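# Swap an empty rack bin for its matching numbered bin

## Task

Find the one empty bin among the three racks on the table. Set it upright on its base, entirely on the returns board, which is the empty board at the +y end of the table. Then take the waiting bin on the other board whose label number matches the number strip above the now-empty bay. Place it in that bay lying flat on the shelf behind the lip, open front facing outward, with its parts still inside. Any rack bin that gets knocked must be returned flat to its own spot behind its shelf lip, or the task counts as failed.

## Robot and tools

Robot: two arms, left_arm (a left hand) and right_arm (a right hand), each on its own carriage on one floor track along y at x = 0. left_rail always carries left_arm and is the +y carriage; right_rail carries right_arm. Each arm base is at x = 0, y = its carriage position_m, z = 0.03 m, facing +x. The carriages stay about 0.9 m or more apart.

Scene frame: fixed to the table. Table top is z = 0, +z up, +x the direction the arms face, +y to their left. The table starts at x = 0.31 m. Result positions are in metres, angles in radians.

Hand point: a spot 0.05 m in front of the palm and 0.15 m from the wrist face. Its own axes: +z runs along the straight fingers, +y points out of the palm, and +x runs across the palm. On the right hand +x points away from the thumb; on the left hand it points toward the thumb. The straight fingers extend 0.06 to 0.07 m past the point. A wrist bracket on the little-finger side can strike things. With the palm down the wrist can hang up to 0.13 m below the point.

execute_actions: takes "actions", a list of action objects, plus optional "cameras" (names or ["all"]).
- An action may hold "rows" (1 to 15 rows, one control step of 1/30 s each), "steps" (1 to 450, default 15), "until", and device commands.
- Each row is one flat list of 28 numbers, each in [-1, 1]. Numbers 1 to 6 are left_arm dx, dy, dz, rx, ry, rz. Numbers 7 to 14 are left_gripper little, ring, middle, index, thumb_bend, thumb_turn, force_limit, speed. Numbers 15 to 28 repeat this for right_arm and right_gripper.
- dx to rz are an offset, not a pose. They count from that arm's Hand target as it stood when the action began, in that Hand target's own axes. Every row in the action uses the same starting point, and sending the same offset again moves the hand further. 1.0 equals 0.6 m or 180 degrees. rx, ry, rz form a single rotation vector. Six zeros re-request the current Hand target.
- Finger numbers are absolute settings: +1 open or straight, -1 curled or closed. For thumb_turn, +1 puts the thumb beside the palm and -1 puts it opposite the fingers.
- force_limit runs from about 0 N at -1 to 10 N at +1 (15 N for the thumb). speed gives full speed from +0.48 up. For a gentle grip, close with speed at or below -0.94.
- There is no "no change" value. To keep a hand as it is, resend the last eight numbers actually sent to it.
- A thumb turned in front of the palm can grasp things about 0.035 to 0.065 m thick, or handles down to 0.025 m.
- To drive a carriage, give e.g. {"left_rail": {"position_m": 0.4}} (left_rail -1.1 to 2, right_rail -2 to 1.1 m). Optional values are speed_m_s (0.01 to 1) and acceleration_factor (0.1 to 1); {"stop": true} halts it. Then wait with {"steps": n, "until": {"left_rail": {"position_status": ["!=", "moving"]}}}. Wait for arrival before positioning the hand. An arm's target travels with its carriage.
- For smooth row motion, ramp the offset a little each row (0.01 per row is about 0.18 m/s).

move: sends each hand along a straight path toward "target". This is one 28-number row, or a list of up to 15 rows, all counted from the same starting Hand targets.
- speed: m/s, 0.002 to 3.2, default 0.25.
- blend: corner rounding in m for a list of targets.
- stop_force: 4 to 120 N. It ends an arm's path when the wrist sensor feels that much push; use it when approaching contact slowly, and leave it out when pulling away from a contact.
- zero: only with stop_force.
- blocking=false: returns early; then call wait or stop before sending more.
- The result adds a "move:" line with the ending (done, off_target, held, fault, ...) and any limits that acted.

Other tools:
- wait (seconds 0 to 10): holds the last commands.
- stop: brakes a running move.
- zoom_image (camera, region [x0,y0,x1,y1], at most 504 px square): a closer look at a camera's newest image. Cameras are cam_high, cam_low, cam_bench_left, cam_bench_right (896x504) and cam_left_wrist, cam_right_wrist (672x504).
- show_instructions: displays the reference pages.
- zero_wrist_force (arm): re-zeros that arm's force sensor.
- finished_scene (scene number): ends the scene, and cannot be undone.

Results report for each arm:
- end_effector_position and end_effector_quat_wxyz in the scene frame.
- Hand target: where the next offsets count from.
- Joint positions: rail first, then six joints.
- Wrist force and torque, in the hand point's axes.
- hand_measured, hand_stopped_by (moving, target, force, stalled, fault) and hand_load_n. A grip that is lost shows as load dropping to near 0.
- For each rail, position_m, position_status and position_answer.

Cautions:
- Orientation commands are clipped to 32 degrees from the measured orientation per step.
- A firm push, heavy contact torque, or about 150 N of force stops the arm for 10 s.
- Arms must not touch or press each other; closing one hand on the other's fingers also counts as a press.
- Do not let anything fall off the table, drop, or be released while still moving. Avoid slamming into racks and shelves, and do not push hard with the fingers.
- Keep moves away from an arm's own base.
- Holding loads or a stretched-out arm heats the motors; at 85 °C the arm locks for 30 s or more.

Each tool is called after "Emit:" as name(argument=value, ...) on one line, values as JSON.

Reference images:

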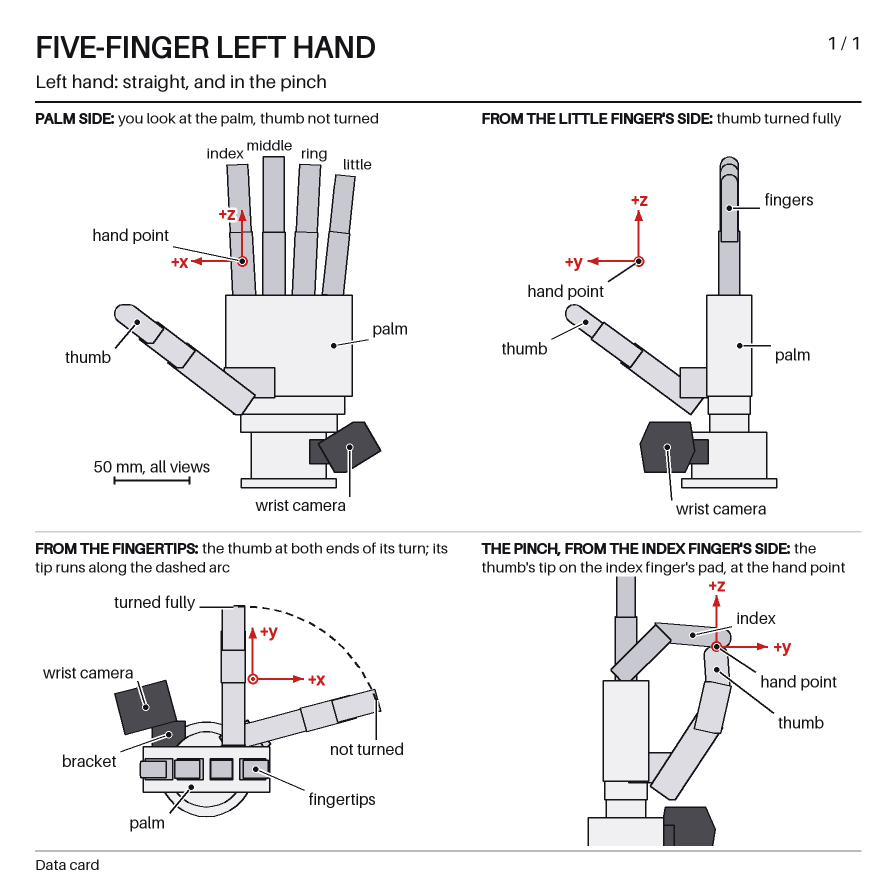

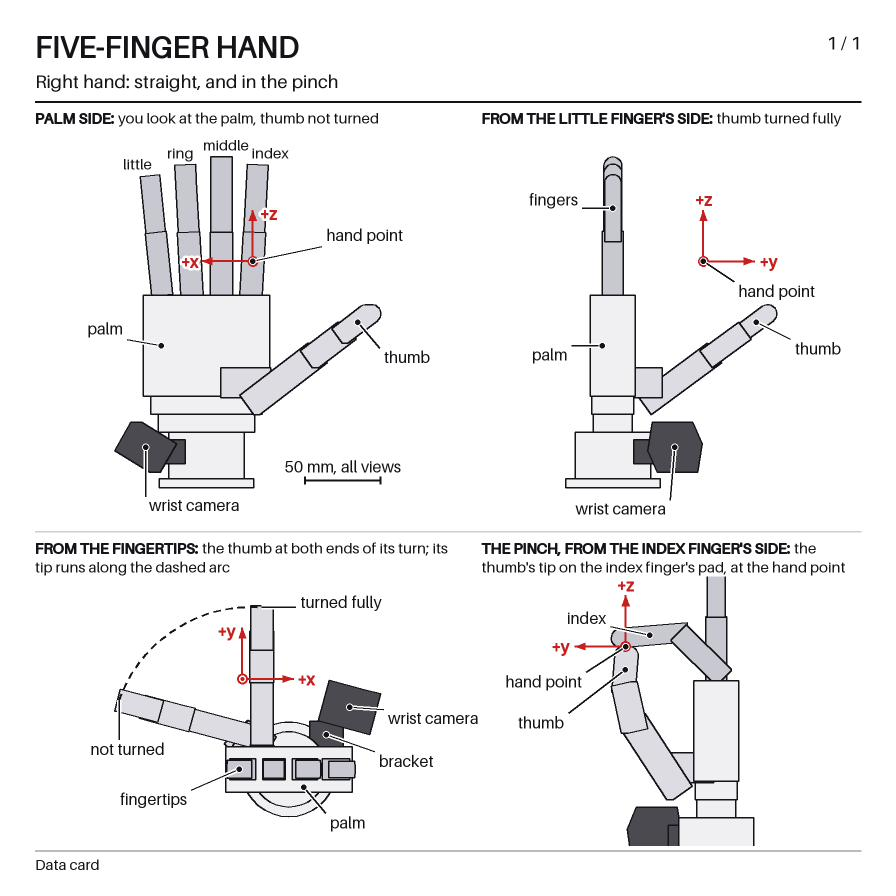

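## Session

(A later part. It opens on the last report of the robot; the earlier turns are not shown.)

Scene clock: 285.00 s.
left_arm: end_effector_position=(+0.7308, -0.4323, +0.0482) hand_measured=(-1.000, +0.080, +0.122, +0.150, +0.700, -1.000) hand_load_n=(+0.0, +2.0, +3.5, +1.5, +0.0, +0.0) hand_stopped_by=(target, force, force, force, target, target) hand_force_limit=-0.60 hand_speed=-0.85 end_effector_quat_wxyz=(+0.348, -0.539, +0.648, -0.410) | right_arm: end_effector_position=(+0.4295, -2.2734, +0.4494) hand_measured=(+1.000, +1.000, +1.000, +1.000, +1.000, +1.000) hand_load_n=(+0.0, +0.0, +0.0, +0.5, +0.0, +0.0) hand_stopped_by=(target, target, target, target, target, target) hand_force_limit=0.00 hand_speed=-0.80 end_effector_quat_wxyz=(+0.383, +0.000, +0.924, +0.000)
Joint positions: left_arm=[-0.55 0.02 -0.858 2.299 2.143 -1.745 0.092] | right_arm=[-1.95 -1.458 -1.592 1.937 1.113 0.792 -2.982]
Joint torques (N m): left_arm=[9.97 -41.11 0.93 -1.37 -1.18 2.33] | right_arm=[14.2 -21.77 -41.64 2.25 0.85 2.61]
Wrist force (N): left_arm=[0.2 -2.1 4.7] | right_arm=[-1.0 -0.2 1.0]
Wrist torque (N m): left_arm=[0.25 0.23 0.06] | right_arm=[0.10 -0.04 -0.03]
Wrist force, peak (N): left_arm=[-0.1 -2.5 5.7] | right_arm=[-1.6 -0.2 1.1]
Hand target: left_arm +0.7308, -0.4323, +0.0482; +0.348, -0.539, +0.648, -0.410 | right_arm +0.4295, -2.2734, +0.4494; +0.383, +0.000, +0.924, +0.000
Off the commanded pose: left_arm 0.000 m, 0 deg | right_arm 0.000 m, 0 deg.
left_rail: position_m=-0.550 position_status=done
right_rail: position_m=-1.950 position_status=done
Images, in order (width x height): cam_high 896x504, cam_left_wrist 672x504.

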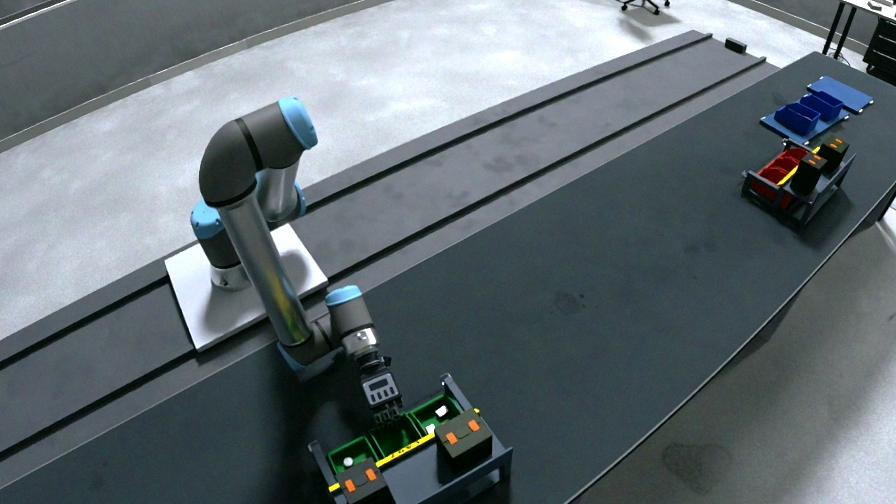

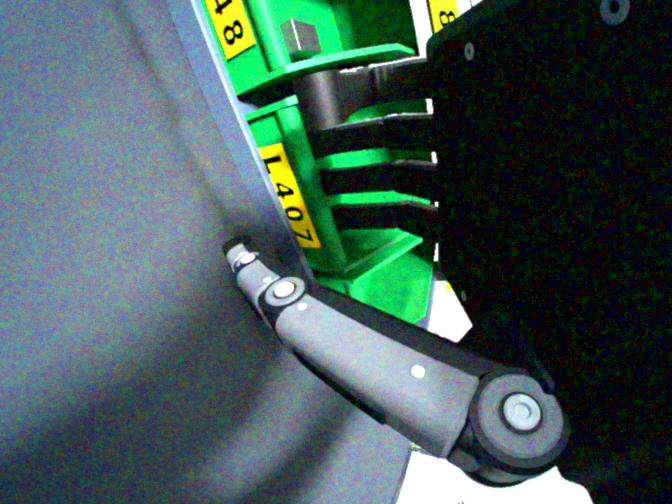

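Emit:
move(target=[0,-0.001,0.0142,0,0,0,-1,-0.3,-0.3,-0.3,0.7,-1,-0.6,-0.85,0,0,0,0,0,0,1,1,1,1,1,1,0,-0.8], speed=0.03)

Emit:
execute_actions(actions=[{"rows":[[0,0,0,0,0,0,-1,-0.4,-0.4,-0.4,-0.4,-1,-0.4,-0.85,0,0,0,0,0,0,1,1,1,1,1,1,0,-0.8]],"steps":100}], cameras=["cam_left_wrist","cam_high"])

Emit:
zoom_image(camera="cam_left_wrist", region=[160, 60, 412, 312])

Emit:
zoom_image(camera="cam_high", region=[350, 390, 440, 460])

Scene clock: 288.07 s.
left_arm: end_effector_position=(+0.7385, -0.4336, +0.0452) hand_measured=(-1.000, +0.080, +0.122, +0.150, +0.700, -1.000) hand_load_n=(+0.0, +0.0, +0.0, -0.5, +0.0, +0.0) hand_stopped_by=(target, force, force, force, target, target) hand_force_limit=-0.60 hand_speed=-0.85 end_effector_quat_wxyz=(+0.348, -0.539, +0.648, -0.410) | right_arm: end_effector_position=(+0.4295, -2.2734, +0.4494) hand_measured=(+1.000, +1.000, +1.000, +1.000, +1.000, +1.000) hand_load_n=(+0.0, +0.0, +0.0, +0.0, +0.0, +0.0) hand_stopped_by=(target, target, target, target, target, target) hand_force_limit=0.00 hand_speed=-0.80 end_effector_quat_wxyz=(+0.383, +0.000, +0.924, +0.000)
Joint positions: left_arm=[-0.55 0.017 -0.849 2.285 2.149 -1.742 0.091] | right_arm=[-1.95 -1.458 -1.592 1.937 1.113 0.792 -2.982]
Joint torques (N m): left_arm=[-14.07 -45.99 -15.37 -0.87 2.15 -4.06] | right_arm=[13.11 -22.69 -42.34 2.21 0.61 2.49]
Wrist force (N): left_arm=[0.3 0.4 0.1] | right_arm=[-1.0 0.1 0.8]
Wrist torque (N m): left_arm=[0.16 0.14 0.07] | right_arm=[0.15 -0.02 -0.02]
Wrist force, peak (N): left_arm=[0.3 -2.8 5.4] | right_arm=[-1.6 0.4 1.1]
Hand target: left_arm +0.7387, -0.4336, +0.0451; +0.348, -0.539, +0.648, -0.410 | right_arm +0.4295, -2.2734, +0.4494; +0.383, +0.000, +0.924, +0.000
Off the commanded pose: left_arm 0.000 m, 0 deg | right_arm 0.000 m, 0 deg.
left_rail: position_m=-0.550 position_status=done
right_rail: position_m=-1.950 position_status=done
move: done

Scene clock: 293.43 s.
left_arm: end_effector_position=(+0.7387, -0.4336, +0.0451) hand_measured=(-1.000, -0.030, -0.002, +0.040, -0.400, -1.000) hand_load_n=(+0.0, +1.0, +5.5, +1.5, +0.0, +0.0) hand_stopped_by=(target, force, force, force, target, target) hand_force_limit=-0.40 hand_speed=-0.85 end_effector_quat_wxyz=(+0.348, -0.539, +0.648, -0.410) | right_arm: end_effector_position=(+0.4295, -2.2734, +0.4494) hand_measured=(+1.000, +1.000, +1.000, +1.000, +1.000, +1.000) hand_load_n=(+0.0, +0.0, +0.0, +0.0, +0.0, -0.5) hand_stopped_by=(target, target, target, target, target, target) hand_force_limit=0.00 hand_speed=-0.80 end_effector_quat_wxyz=(+0.383, +0.000, +0.924, +0.000)
Joint positions: left_arm=[-0.55 0.017 -0.849 2.284 2.149 -1.742 0.091] | right_arm=[-1.95 -1.458 -1.592 1.937 1.113 0.792 -2.982]
Joint torques (N m): left_arm=[8.93 -47.37 2.17 -2.48 -0.48 -1.9] | right_arm=[13.69 -24.04 -41.51 2.25 0.54 2.64]
Wrist force (N): left_arm=[0.2 -1.5 5.8] | right_arm=[-1.3 -0.3 0.8]
Wrist torque (N m): left_arm=[0.21 0.26 0.08] | right_arm=[0.09 -0.01 -0.05]
Wrist force, peak (N): left_arm=[0.1 -1.2 7.3] | right_arm=[-1.4 -0.1 1.3]
Hand target: left_arm +0.7387, -0.4336, +0.0451; +0.348, -0.539, +0.648, -0.410 | right_arm +0.4295, -2.2734, +0.4494; +0.383, +0.000, +0.924, +0.000
Off the commanded pose: left_arm 0.000 m, 0 deg | right_arm 0.000 m, 0 deg.
left_rail: position_m=-0.550 position_status=done
right_rail: position_m=-1.950 position_status=done
Images, in order (width x height): cam_high 896x504, cam_left_wrist 672x504.

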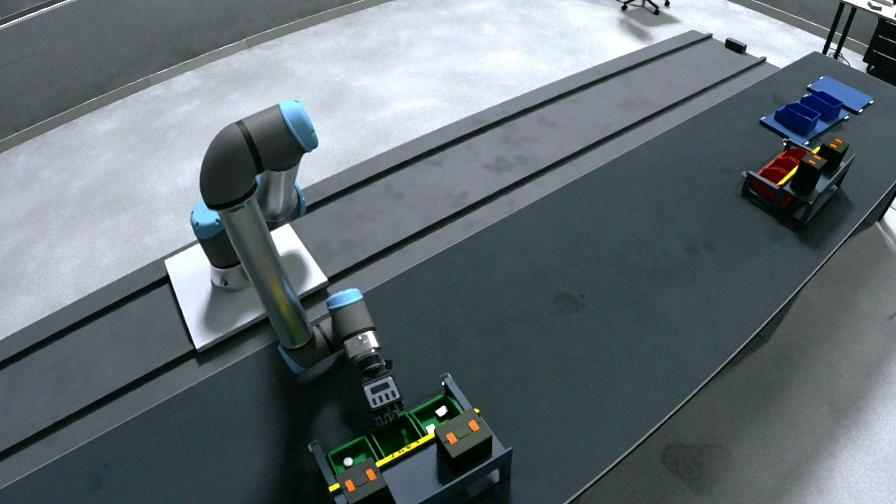

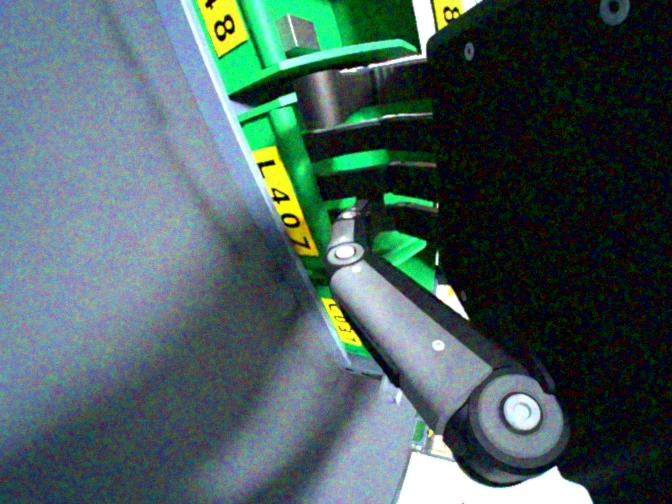

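Scaled by 2.000 from the camera's 672x504 image, which has a finer 960x720 frame.

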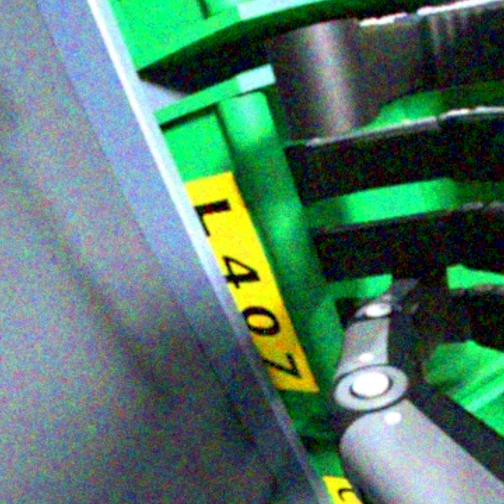

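Scaled by 5.600 from the camera's 896x504 image, which has a finer 1280x720 frame.

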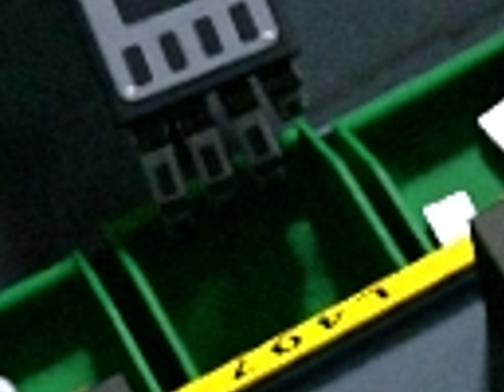

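Emit:
execute_actions(actions=[{"rows":[[0,0,0,0,0,0,-1,-0.4,-0.4,-0.4,0.5,-1,-0.4,-0.3,0,0,0,0,0,0,1,1,1,1,1,1,0,-0.8]],"steps":30}])

Emit:
move(target=[0,-0.007,0.0151,0,0,0,-1,-0.4,-0.4,-0.4,0.5,-1,-0.4,-0.3,0,0,0,0,0,0,1,1,1,1,1,1,0,-0.8], speed=0.03)

Emit:
execute_actions(actions=[{"rows":[[0,0,0,0,0,0,-1,-0.45,-0.45,-0.45,-0.3,-1,-0.6,-0.85,0,0,0,0,0,0,1,1,1,1,1,1,0,-0.8]],"steps":100}], cameras=["cam_left_wrist","cam_high"])

Emit:
zoom_image(camera="cam_left_wrist", region=[160, 60, 412, 312])

Emit:
zoom_image(camera="cam_high", region=[350, 390, 440, 460])

Scene clock: 297.53 s.
left_arm: end_effector_position=(+0.7387, -0.4336, +0.0451) hand_measured=(-1.000, -0.030, -0.002, +0.040, +0.500, -1.000) hand_load_n=(+0.0, +0.5, +6.0, +1.5, +0.0, +0.0) hand_stopped_by=(target, force, force, force, target, target) hand_force_limit=-0.40 hand_speed=-0.30 end_effector_quat_wxyz=(+0.348, -0.539, +0.648, -0.410) | right_arm: end_effector_position=(+0.4295, -2.2734, +0.4494) hand_measured=(+1.000, +1.000, +1.000, +1.000, +1.000, +1.000) hand_load_n=(+0.0, +0.0, +0.0, +0.0, -0.5, +0.0) hand_stopped_by=(target, target, target, target, target, target) hand_force_limit=0.00 hand_speed=-0.80 end_effector_quat_wxyz=(+0.383, +0.000, +0.924, +0.000)
Joint positions: left_arm=[-0.55 0.017 -0.849 2.284 2.149 -1.742 0.091] | right_arm=[-1.95 -1.458 -1.592 1.937 1.113 0.792 -2.982]
Joint torques (N m): left_arm=[8.08 -52.82 0.83 -3.41 -1 0.23] | right_arm=[13.11 -21.56 -41.2 2.31 0.78 2.87]
Wrist force (N): left_arm=[0.6 -1.0 6.1] | right_arm=[-1.4 -0.2 1.2]
Wrist torque (N m): left_arm=[0.23 0.21 0.10] | right_arm=[0.08 0.01 -0.05]
Wrist force, peak (N): left_arm=[0.2 -1.5 6.8] | right_arm=[-1.5 -0.1 1.3]
Hand target: left_arm +0.7387, -0.4336, +0.0451; +0.348, -0.539, +0.648, -0.410 | right_arm +0.4295, -2.2734, +0.4494; +0.383, +0.000, +0.924, +0.000
Off the commanded pose: left_arm 0.000 m, 0 deg | right_arm 0.000 m, 0 deg.
left_rail: position_m=-0.550 position_status=done
right_rail: position_m=-1.950 position_status=done

Scene clock: 298.33 s.
left_arm: end_effector_position=(+0.7484, -0.4354, +0.0451) hand_measured=(-1.000, -0.030, -0.002, +0.040, +0.500, -1.000) hand_load_n=(+0.0, +0.0, -0.5, +0.0, +0.0, +0.0) hand_stopped_by=(target, force, force, force, target, target) hand_force_limit=-0.40 hand_speed=-0.30 end_effector_quat_wxyz=(+0.348, -0.539, +0.648, -0.410) | right_arm: end_effector_position=(+0.4295, -2.2734, +0.4494) hand_measured=(+1.000, +1.000, +1.000, +1.000, +1.000, +1.000) hand_load_n=(+0.0, +0.5, +0.0, +0.5, -0.5, +0.0) hand_stopped_by=(target, target, target, target, target, target) hand_force_limit=0.00 hand_speed=-0.80 end_effector_quat_wxyz=(+0.383, +0.000, +0.924, +0.000)
Joint positions: left_arm=[-0.55 0.013 -0.846 2.268 2.163 -1.739 0.09] | right_arm=[-1.95 -1.458 -1.592 1.937 1.113 0.792 -2.982]
Joint torques (N m): left_arm=[-15.41 -44.16 -15.19 -0.92 1.83 -3.8] | right_arm=[16.71 -21.26 -41.57 2.07 0.86 2.79]
Wrist force (N): left_arm=[0.6 -0.1 0.4] | right_arm=[-0.9 0.0 0.9]
Wrist torque (N m): left_arm=[0.08 0.14 0.11] | right_arm=[0.13 -0.05 -0.02]
Wrist force, peak (N): left_arm=[-0.1 -1.2 6.3] | right_arm=[-1.5 0.1 1.0]
Hand target: left_arm +0.7485, -0.4354, +0.0451; +0.348, -0.539, +0.648, -0.410 | right_arm +0.4295, -2.2734, +0.4494; +0.383, +0.000, +0.924, +0.000
Off the commanded pose: left_arm 0.000 m, 0 deg | right_arm 0.000 m, 0 deg.
left_rail: position_m=-0.550 position_status=done
right_rail: position_m=-1.950 position_status=done
move: done

Scene clock: 301.87 s.
left_arm: end_effector_position=(+0.7485, -0.4354, +0.0451) hand_measured=(-1.000, -0.182, -0.124, -0.110, +0.230, -1.000) hand_load_n=(+0.0, +3.5, +1.5, +5.5, +3.0, +1.0) hand_stopped_by=(target, force, force, force, force, target) hand_force_limit=-0.60 hand_speed=-0.85 end_effector_quat_wxyz=(+0.348, -0.539, +0.648, -0.410) | right_arm: end_effector_position=(+0.4295, -2.2734, +0.4494) hand_measured=(+1.000, +1.000, +1.000, +1.000, +1.000, +1.000) hand_load_n=(+0.0, +0.0, +0.0, +0.0, +0.0, +0.0) hand_stopped_by=(target, target, target, target, target, target) hand_force_limit=0.00 hand_speed=-0.80 end_effector_quat_wxyz=(+0.383, +0.000, +0.924, +0.000)
Joint positions: left_arm=[-0.55 0.013 -0.846 2.267 2.163 -1.739 0.09] | right_arm=[-1.95 -1.458 -1.592 1.937 1.113 0.792 -2.982]
Joint torques (N m): left_arm=[9.49 -53.8 0.74 -3.77 0.13 -1.86] | right_arm=[13.09 -22.51 -41.82 2.33 0.81 2.96]
Wrist force (N): left_arm=[0.4 -0.3 6.4] | right_arm=[-1.5 0.1 0.9]
Wrist torque (N m): left_arm=[0.08 0.26 0.08] | right_arm=[0.14 0.04 -0.06]
Wrist force, peak (N): left_arm=[-0.4 -1.0 8.6] | right_arm=[-1.3 0.0 1.5]
Hand target: left_arm +0.7485, -0.4354, +0.0451; +0.348, -0.539, +0.648, -0.410 | right_arm +0.4295, -2.2734, +0.4494; +0.383, +0.000, +0.924, +0.000
Off the commanded pose: left_arm 0.000 m, 0 deg | right_arm 0.000 m, 0 deg.
left_rail: position_m=-0.550 position_status=done
right_rail: position_m=-1.950 position_status=done
Images, in order (width x height): cam_high 896x504, cam_left_wrist 672x504.

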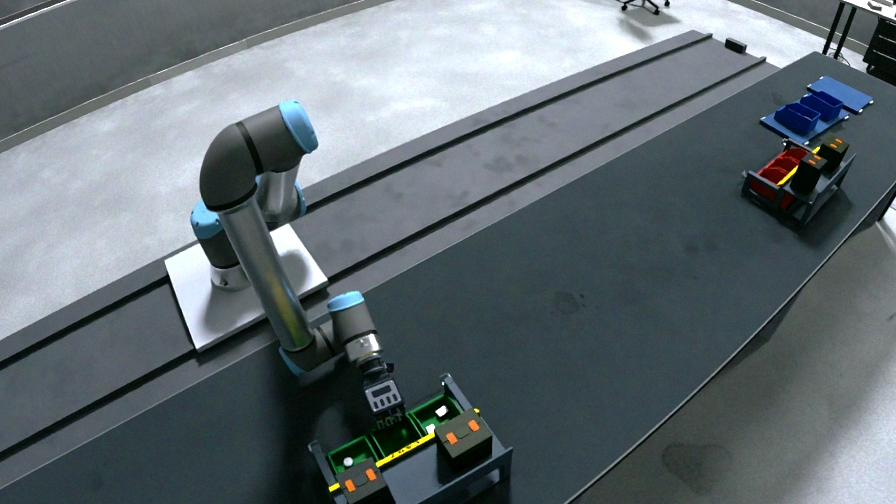

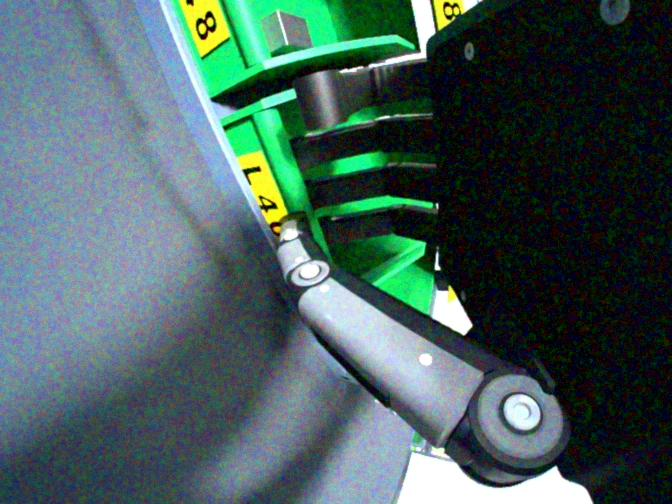

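Scaled by 2.000 from the camera's 672x504 image, which has a finer 960x720 frame.

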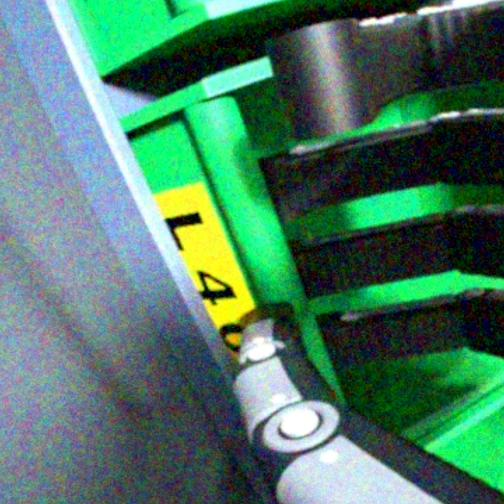

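Scaled by 5.600 from the camera's 896x504 image, which has a finer 1280x720 frame.

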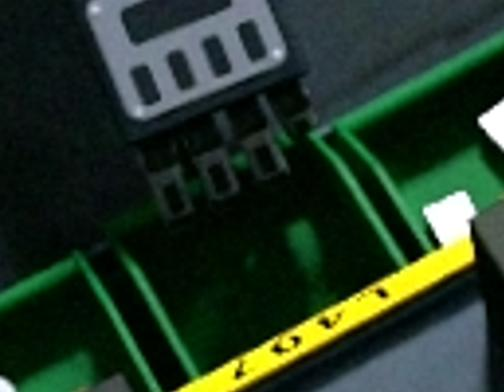

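Emit:
move(target=[0,-0.0021,0.0045,0,0,0,-1,-0.45,-0.45,-0.45,-0.3,-1,-0.6,-0.85,0,0,0,0,0,0,1,1,1,1,1,1,0,-0.8], speed=0.02)

Emit:
execute_actions(actions=[{"rows":[[0,0,0,0,0,0,-1,-0.55,-0.55,-0.55,-0.4,-1,0.0,-0.88,0,0,0,0,0,0,1,1,1,1,1,1,0,-0.8]],"steps":80}])

Scene clock: 304.17 s.
left_arm: end_effector_position=(+0.7513, -0.4359, +0.0451) hand_measured=(-1.000, -0.182, -0.124, -0.110, +0.230, -1.000) hand_load_n=(+0.0, +3.0, +0.5, +3.5, +3.5, +0.0) hand_stopped_by=(target, force, force, force, force, target) hand_force_limit=-0.60 hand_speed=-0.85 end_effector_quat_wxyz=(+0.348, -0.539, +0.648, -0.410) | right_arm: end_effector_position=(+0.4295, -2.2734, +0.4494) hand_measured=(+1.000, +1.000, +1.000, +1.000, +1.000, +1.000) hand_load_n=(+0.0, +0.0, +0.0, +0.0, +0.0, +0.0) hand_stopped_by=(target, target, target, target, target, target) hand_force_limit=0.00 hand_speed=-0.80 end_effector_quat_wxyz=(+0.383, +0.000, +0.924, +0.000)
Joint positions: left_arm=[-0.55 0.012 -0.846 2.263 2.167 -1.738 0.089] | right_arm=[-1.95 -1.458 -1.592 1.937 1.113 0.792 -2.982]
Joint torques (N m): left_arm=[-15.62 -45.89 -18.32 -1.64 1.88 -3.57] | right_arm=[12.89 -20.73 -41.56 2.34 0.68 2.88]
Wrist force (N): left_arm=[0.7 1.3 0.1] | right_arm=[-1.3 -0.2 1.3]
Wrist torque (N m): left_arm=[0.20 0.09 0.09] | right_arm=[0.08 -0.01 -0.05]
Wrist force, peak (N): left_arm=[0.7 1.0 6.7] | right_arm=[-1.3 -0.4 1.3]
Hand target: left_arm +0.7514, -0.4359, +0.0451; +0.348, -0.539, +0.648, -0.410 | right_arm +0.4295, -2.2734, +0.4494; +0.383, +0.000, +0.924, +0.000
Off the commanded pose: left_arm 0.000 m, 0 deg | right_arm 0.000 m, 0 deg.
left_rail: position_m=-0.550 position_status=done
right_rail: position_m=-1.950 position_status=done
move: done

Scene clock: 307.03 s.
left_arm: end_effector_position=(+0.7514, -0.4359, +0.0451) hand_measured=(-1.000, -0.190, -0.142, -0.120, +0.224, -1.000) hand_load_n=(+0.0, +4.5, +8.5, +4.5, +8.5, +0.0) hand_stopped_by=(target, force, force, force, force, target) hand_force_limit=0.00 hand_speed=-0.88 end_effector_quat_wxyz=(+0.348, -0.539, +0.648, -0.410) | right_arm: end_effector_position=(+0.4295, -2.2734, +0.4494) hand_measured=(+1.000, +1.000, +1.000, +1.000, +1.000, +1.000) hand_load_n=(+0.0, +0.0, +0.0, +0.0, +0.0, +0.0) hand_stopped_by=(target, target, target, target, target, target) hand_force_limit=0.00 hand_speed=-0.80 end_effector_quat_wxyz=(+0.383, +0.000, +0.924, +0.000)
Joint positions: left_arm=[-0.55 0.012 -0.846 2.262 2.167 -1.738 0.089] | right_arm=[-1.95 -1.458 -1.592 1.937 1.113 0.792 -2.982]
Joint torques (N m): left_arm=[-13.68 -46.5 -17.9 -1.07 1.99 -3.77] | right_arm=[14.91 -22.38 -43.07 2.25 0.79 2.54]
Wrist force (N): left_arm=[0.7 0.7 0.7] | right_arm=[-1.3 -0.1 1.5]
Wrist torque (N m): left_arm=[0.07 0.12 0.10] | right_arm=[0.08 -0.01 -0.05]
Wrist force, peak (N): left_arm=[1.0 1.7 1.1] | right_arm=[-1.6 0.1 1.3]
Hand target: left_arm +0.7514, -0.4359, +0.0451; +0.348, -0.539, +0.648, -0.410 | right_arm +0.4295, -2.2734, +0.4494; +0.383, +0.000, +0.924, +0.000
Off the commanded pose: left_arm 0.000 m, 0 deg | right_arm 0.000 m, 0 deg.
left_rail: position_m=-0.550 position_status=done
right_rail: position_m=-1.950 position_status=done

Emit:
move(target=[0,-0.0227,-0.0105,0,0,0,-1,-0.55,-0.55,-0.55,-0.4,-1,0.0,-0.88,0,0,0,0,0,0,1,1,1,1,1,1,0,-0.8], speed=0.03, cameras=["cam_left_wrist","cam_high","cam_low"])

Emit:
zoom_image(camera="cam_low", region=[270, 210, 480, 330])

Emit:
zoom_image(camera="cam_high", region=[350, 390, 440, 460])

Scene clock: 308.87 s.
left_arm: end_effector_position=(+0.7514, -0.4361, +0.0600) hand_measured=(-1.000, -0.190, -0.142, -0.120, +0.224, -1.000) hand_load_n=(+0.0, +5.5, +9.5, +4.5, +6.5, +0.0) hand_stopped_by=(target, force, force, force, force, target) hand_force_limit=0.00 hand_speed=-0.88 end_effector_quat_wxyz=(+0.348, -0.539, +0.648, -0.410) | right_arm: end_effector_position=(+0.4295, -2.2734, +0.4494) hand_measured=(+1.000, +1.000, +1.000, +1.000, +1.000, +1.000) hand_load_n=(+0.0, +0.0, +0.0, +0.0, +0.0, +0.0) hand_stopped_by=(target, target, target, target, target, target) hand_force_limit=0.00 hand_speed=-0.80 end_effector_quat_wxyz=(+0.383, +0.000, +0.924, +0.000)
Joint positions: left_arm=[-0.55 0.012 -0.877 2.268 2.193 -1.738 0.089] | right_arm=[-1.95 -1.458 -1.592 1.937 1.113 0.792 -2.982]
Joint torques (N m): left_arm=[-15.12 -75.39 -4.27 -1.41 1.76 -4.29] | right_arm=[15.58 -23.26 -42.64 2.59 0.56 2.42]
Wrist force (N): left_arm=[0.1 1.7 0.9] | right_arm=[-1.4 -0.3 1.1]
Wrist torque (N m): left_arm=[0.19 0.22 0.03] | right_arm=[0.08 0.03 -0.06]
Wrist force, peak (N): left_arm=[0.1 1.2 3.7] | right_arm=[-1.4 -0.1 1.4]
Hand target: left_arm +0.7514, -0.4361, +0.0601; +0.348, -0.539, +0.648, -0.410 | right_arm +0.4295, -2.2734, +0.4494; +0.383, +0.000, +0.924, +0.000
Off the commanded pose: left_arm 0.000 m, 0 deg | right_arm 0.000 m, 0 deg.
left_rail: position_m=-0.550 position_status=done
right_rail: position_m=-1.950 position_status=done
move: done
Images, in order (width x height): cam_high 896x504, cam_low 896x504, cam_left_wrist 672x504.

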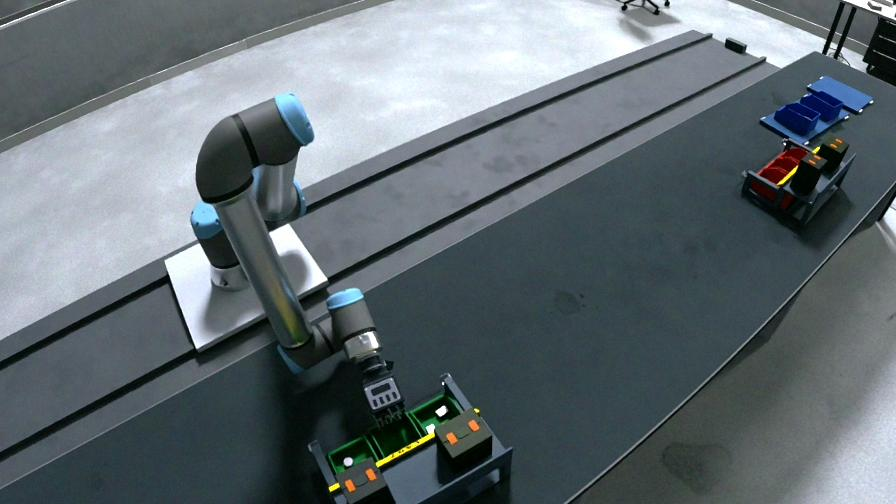

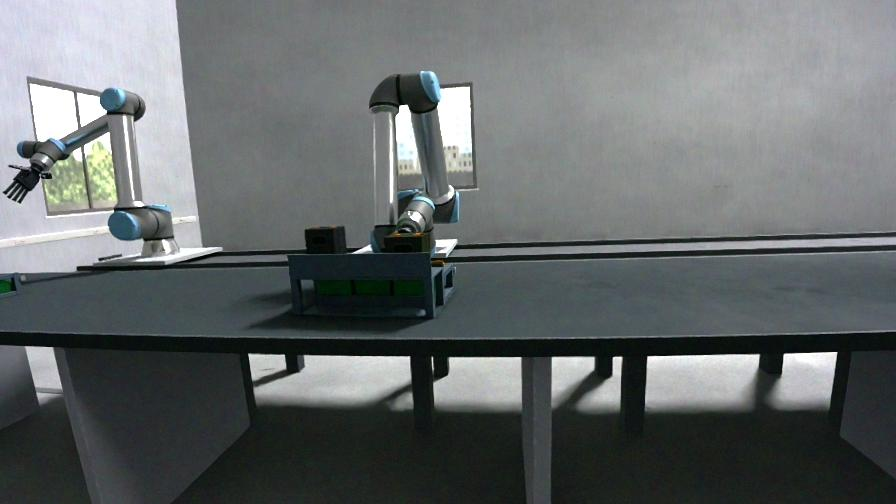

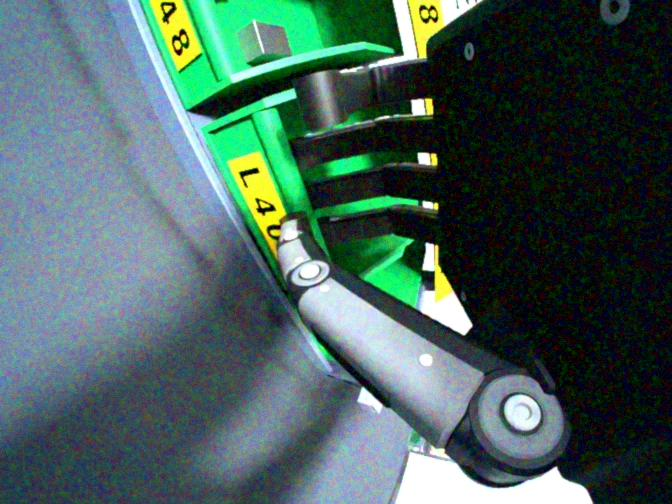

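Scaled by 2.400 from the camera's 896x504 image, which has a finer 1280x720 frame.

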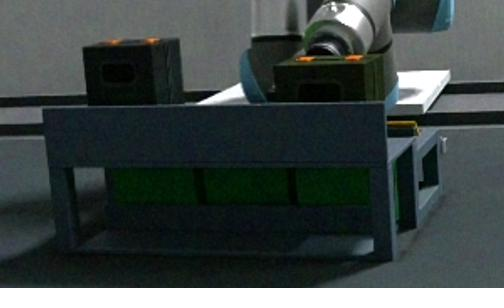

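Scaled by 5.600 from the camera's 896x504 image, which has a finer 1280x720 frame.

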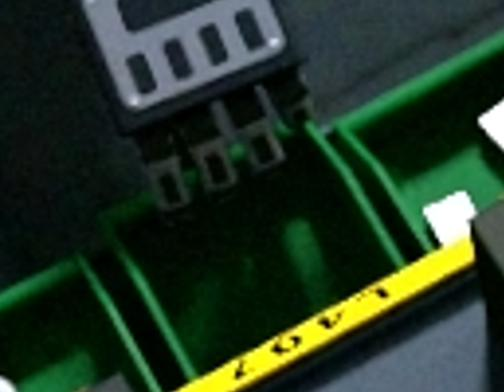

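Emit:
move(target=[0,0.0275,-0.079,0,0,0,-1,-0.55,-0.55,-0.55,-0.4,-1,0.0,-0.88,0,0,0,0,0,0,1,1,1,1,1,1,0,-0.8], speed=0.04, stop_force=12, cameras=["cam_left_wrist","cam_high","cam_low"])

Emit:
zoom_image(camera="cam_low", region=[270, 210, 480, 330])

Emit:
zoom_image(camera="cam_high", region=[320, 360, 480, 480])

Scene clock: 313.23 s.
left_arm: end_effector_position=(+0.7023, -0.4273, +0.0652) hand_measured=(-1.000, -0.190, -0.142, -0.120, +0.224, -1.000) hand_load_n=(+0.0, +5.5, +9.5, +4.5, +5.5, +0.0) hand_stopped_by=(target, force, force, force, force, target) hand_force_limit=0.00 hand_speed=-0.88 end_effector_quat_wxyz=(+0.348, -0.539, +0.648, -0.410) | right_arm: end_effector_position=(+0.4295, -2.2734, +0.4494) hand_measured=(+1.000, +1.000, +1.000, +1.000, +1.000, +1.000) hand_load_n=(+0.0, +0.0, +0.0, +0.0, +0.0, +0.0) hand_stopped_by=(target, target, target, target, target, target) hand_force_limit=0.00 hand_speed=-0.80 end_effector_quat_wxyz=(+0.383, +0.000, +0.924, +0.000)
Joint positions: left_arm=[-0.55 0.031 -0.903 2.353 2.135 -1.754 0.097] | right_arm=[-1.95 -1.458 -1.592 1.937 1.113 0.792 -2.982]
Joint torques (N m): left_arm=[12.07 -69.96 -1.08 -5.14 -1.72 4.49] | right_arm=[14.11 -22.16 -42.02 2.52 0.69 2.58]
Wrist force (N): left_arm=[0.4 1.0 1.4] | right_arm=[-1.4 0.0 1.2]
Wrist torque (N m): left_arm=[0.00 0.16 -0.06] | right_arm=[0.12 0.01 -0.04]
Wrist force, peak (N): left_arm=[-0.1 2.0 1.3] | right_arm=[-1.5 0.0 1.3]
Hand target: left_arm +0.7023, -0.4273, +0.0652; +0.348, -0.539, +0.648, -0.410 | right_arm +0.4295, -2.2734, +0.4494; +0.383, +0.000, +0.924, +0.000
Off the commanded pose: left_arm 0.000 m, 0 deg | right_arm 0.000 m, 0 deg.
left_rail: position_m=-0.550 position_status=done
right_rail: position_m=-1.950 position_status=done
move: done
Images, in order (width x height): cam_high 896x504, cam_low 896x504, cam_left_wrist 672x504.

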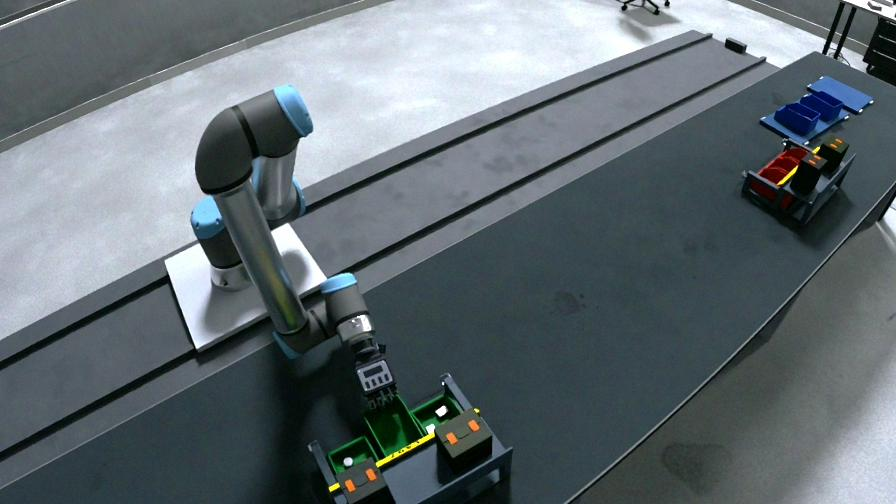

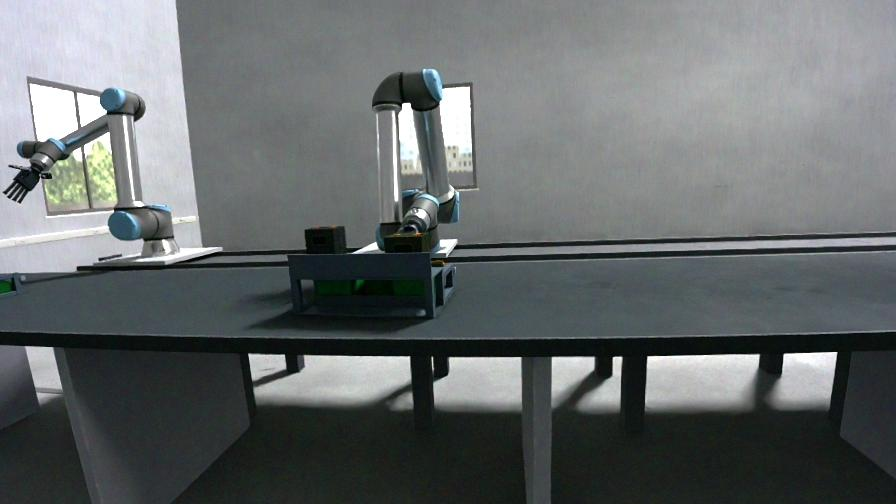

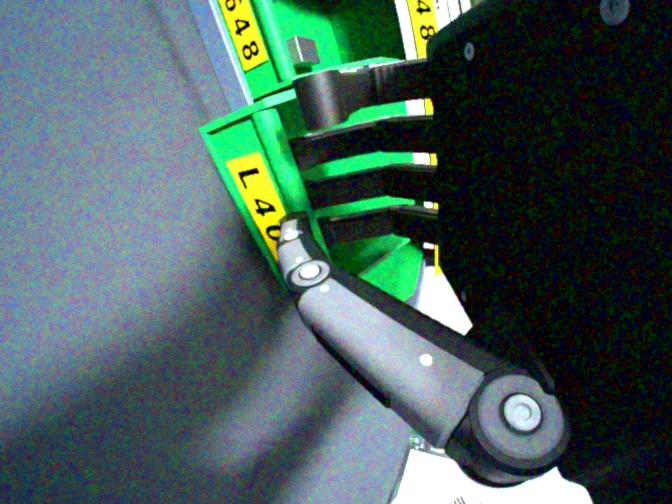

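Scaled by 2.400 from the camera's 896x504 image, which has a finer 1280x720 frame.

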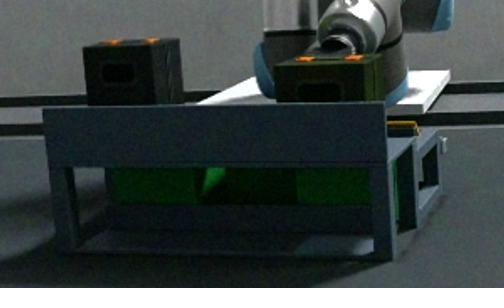

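Scaled by 3.150 from the camera's 896x504 image, which has a finer 1280x720 frame.

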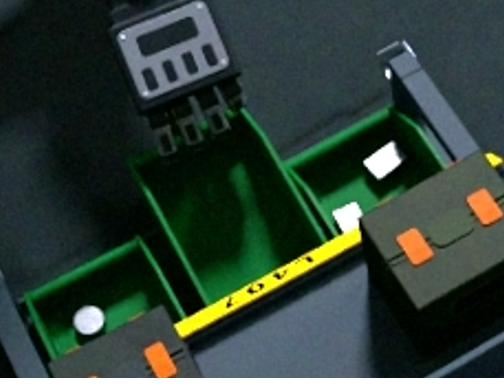

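Emit:
move(target=[[0,-0.0085,-0.0597,0,0,0,-1,-0.55,-0.55,-0.55,-0.4,-1,0.0,-0.88,0,0,0,0,0,0,1,1,1,1,1,1,0,-0.8],[0,-0.1225,-0.166,0,0,0,-1,-0.55,-0.55,-0.55,-0.4,-1,0.0,-0.88,0,0,0,0,0,0,1,1,1,1,1,1,0,-0.8]], speed=0.06, blend=0.01, cameras=["cam_left_wrist","cam_high","cam_bench_left"])

Emit:
zoom_image(camera="cam_high", region=[260, 340, 500, 504])

Scene clock: 317.30 s.
left_arm: end_effector_position=(+0.6438, -0.4180, +0.1738) hand_measured=(-1.000, -0.190, -0.144, -0.120, +0.222, -1.000) hand_load_n=(+0.5, +0.0, +0.0, +0.0, +0.0, +0.0) hand_stopped_by=(target, force, force, force, force, target) hand_force_limit=0.00 hand_speed=-0.88 end_effector_quat_wxyz=(+0.348, -0.539, +0.648, -0.410) | right_arm: end_effector_position=(+0.4295, -2.2734, +0.4494) hand_measured=(+1.000, +1.000, +1.000, +1.000, +1.000, +1.000) hand_load_n=(+0.0, +0.0, +0.0, +0.0, +0.0, +0.0) hand_stopped_by=(target, target, target, target, target, target) hand_force_limit=0.00 hand_speed=-0.80 end_effector_quat_wxyz=(+0.383, +0.000, +0.924, +0.000)
Joint positions: left_arm=[-0.55 0.056 -1.191 2.465 2.313 -1.777 0.108] | right_arm=[-1.95 -1.458 -1.592 1.937 1.113 0.792 -2.982]
Joint torques (N m): left_arm=[13.14 -56.97 -7.95 -1.22 -1.75 4.22] | right_arm=[14.33 -23.43 -41.54 2.41 0.51 2.54]
Wrist force (N): left_arm=[0.4 0.7 0.8] | right_arm=[-1.0 -0.2 1.2]
Wrist torque (N m): left_arm=[0.11 0.18 -0.01] | right_arm=[0.09 -0.05 -0.03]
Wrist force, peak (N): left_arm=[-0.4 1.3 2.3] | right_arm=[-1.6 0.0 1.3]
Hand target: left_arm +0.6437, -0.4180, +0.1738; +0.348, -0.539, +0.648, -0.410 | right_arm +0.4295, -2.2734, +0.4494; +0.383, +0.000, +0.924, +0.000
Off the commanded pose: left_arm 0.000 m, 0 deg | right_arm 0.000 m, 0 deg.
left_rail: position_m=-0.550 position_status=done
right_rail: position_m=-1.950 position_status=done
move: done
Images, in order (width x height): cam_high 896x504, cam_bench_left 896x504, cam_left_wrist 672x504.

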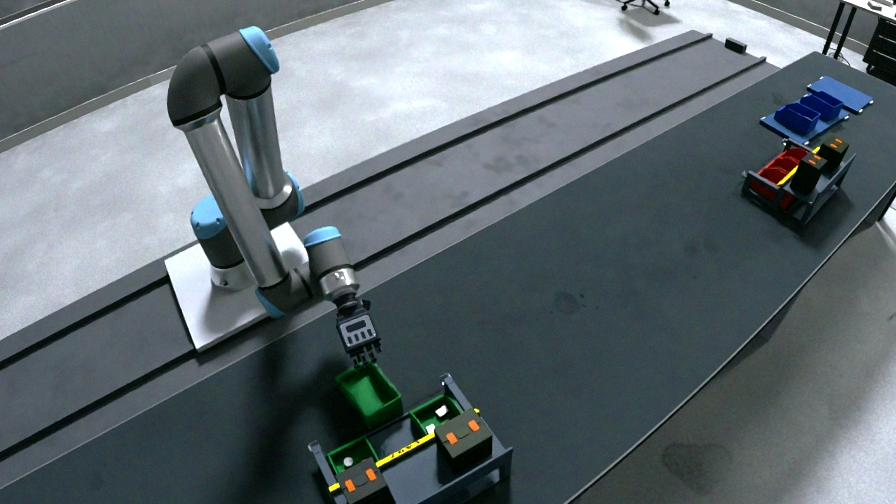

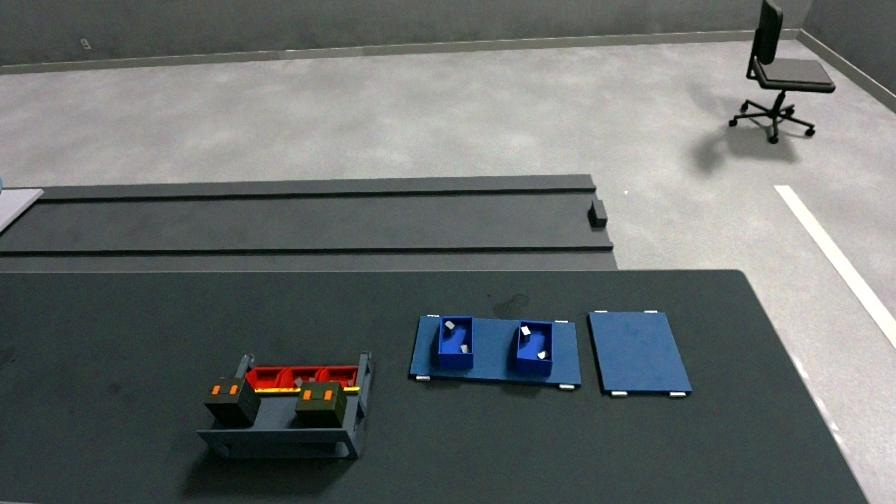

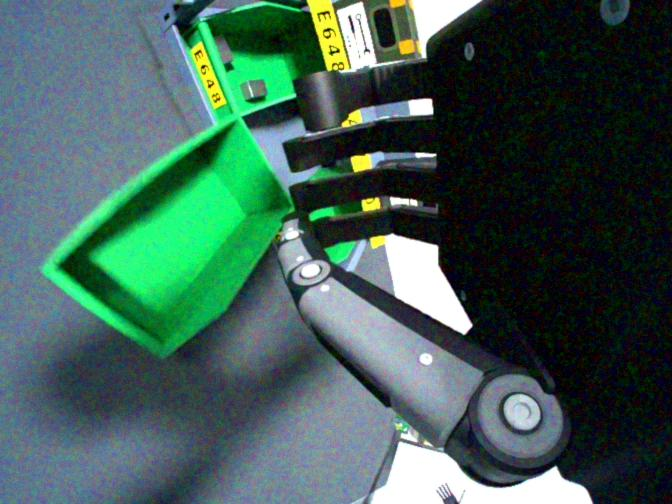

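Scaled by 2.100 from the camera's 896x504 image, which has a finer 1280x720 frame.

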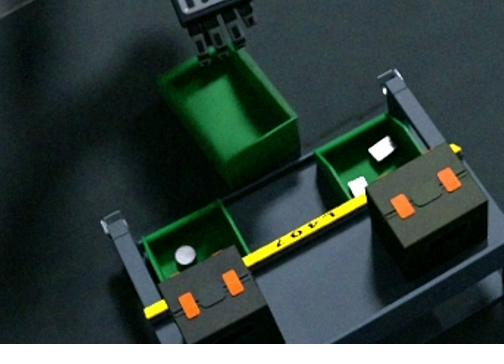

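Emit:
zoom_image(camera="cam_high", region=[310, 330, 430, 440])

Emit:
wait(seconds=0.1, cameras=["cam_low","cam_bench_right","cam_high"])

Emit:
zoom_image(camera="cam_low", region=[270, 180, 480, 330])

Scaled by 4.200 from the camera's 896x504 image, which has a finer 1280x720 frame.

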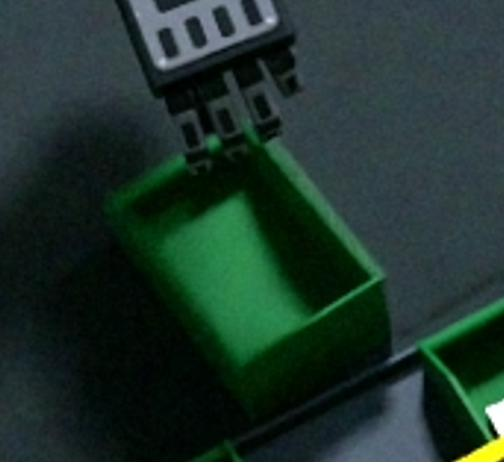

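Scene clock: 318.60 s.
left_arm: end_effector_position=(+0.6437, -0.4180, +0.1738) hand_measured=(-1.000, -0.190, -0.144, -0.120, +0.222, -1.000) hand_load_n=(+0.0, +0.0, +0.5, +0.0, +0.0, +0.0) hand_stopped_by=(target, force, force, force, force, target) hand_force_limit=0.00 hand_speed=-0.88 end_effector_quat_wxyz=(+0.348, -0.539, +0.648, -0.410) | right_arm: end_effector_position=(+0.4295, -2.2734, +0.4494) hand_measured=(+1.000, +1.000, +1.000, +1.000, +1.000, +1.000) hand_load_n=(+0.0, +0.0, +0.0, +0.0, +0.0, +0.0) hand_stopped_by=(target, target, target, target, target, target) hand_force_limit=0.00 hand_speed=-0.80 end_effector_quat_wxyz=(+0.383, +0.000, +0.924, +0.000)
Joint positions: left_arm=[-0.55 0.056 -1.191 2.465 2.314 -1.777 0.108] | right_arm=[-1.95 -1.458 -1.592 1.937 1.113 0.792 -2.982]
Joint torques (N m): left_arm=[10.88 -58.36 -7.4 -0.99 -1.94 4.43] | right_arm=[12.98 -22.02 -42.75 2.37 0.84 2.59]
Wrist force (N): left_arm=[0.7 0.7 0.8] | right_arm=[-1.1 -0.1 0.7]
Wrist torque (N m): left_arm=[0.11 0.14 0.00] | right_arm=[0.13 -0.02 -0.04]
Wrist force, peak (N): left_arm=[0.5 -0.1 1.6] | right_arm=[-1.6 0.0 0.9]
Hand target: left_arm +0.6437, -0.4180, +0.1738; +0.348, -0.539, +0.648, -0.410 | right_arm +0.4295, -2.2734, +0.4494; +0.383, +0.000, +0.924, +0.000
Off the commanded pose: left_arm 0.000 m, 0 deg | right_arm 0.000 m, 0 deg.
left_rail: position_m=-0.550 position_status=done
right_rail: position_m=-1.950 position_status=done
wait: 0.10 s; at rest from the start
Images, in order (width x height): cam_high 896x504, cam_low 896x504, cam_bench_right 896x504.

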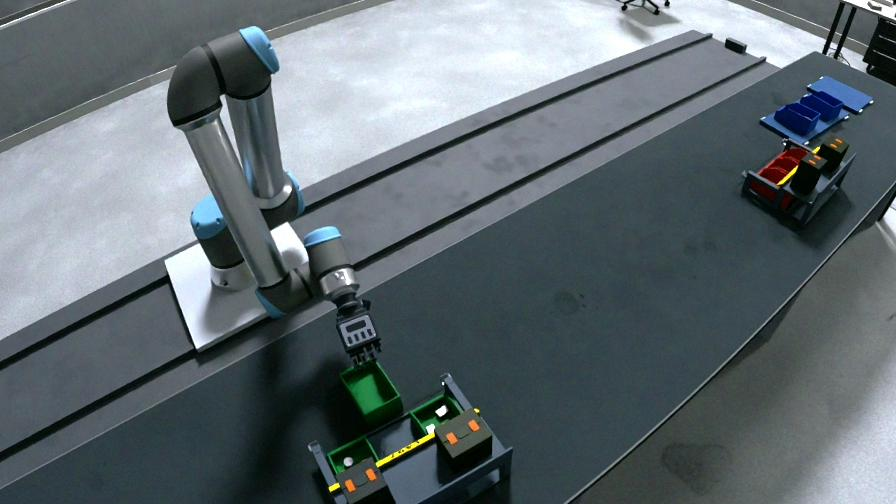

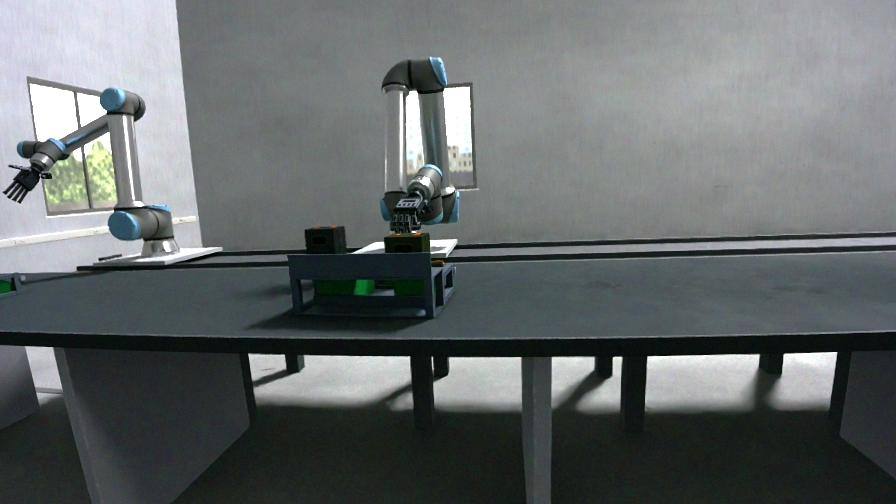

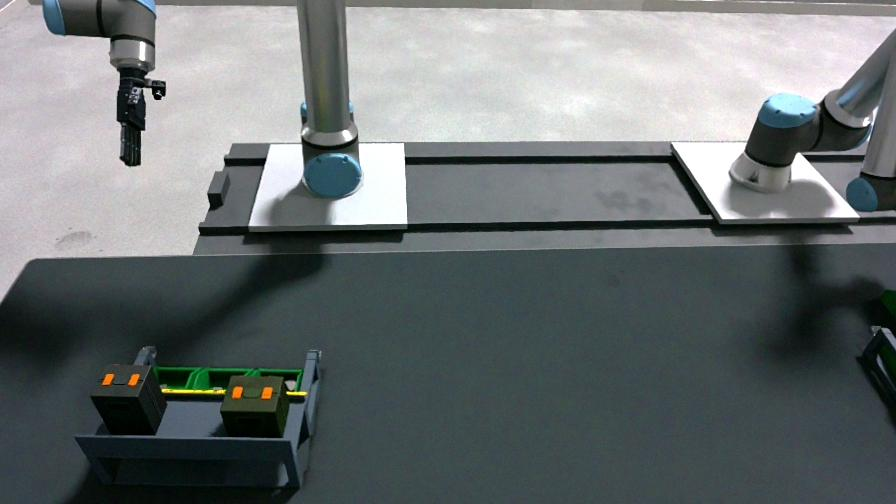

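Scaled by 2.400 from the camera's 896x504 image, which has a finer 1280x720 frame.

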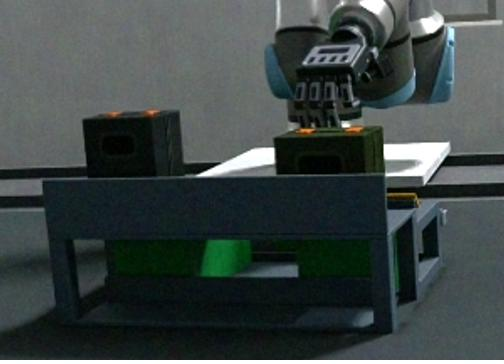

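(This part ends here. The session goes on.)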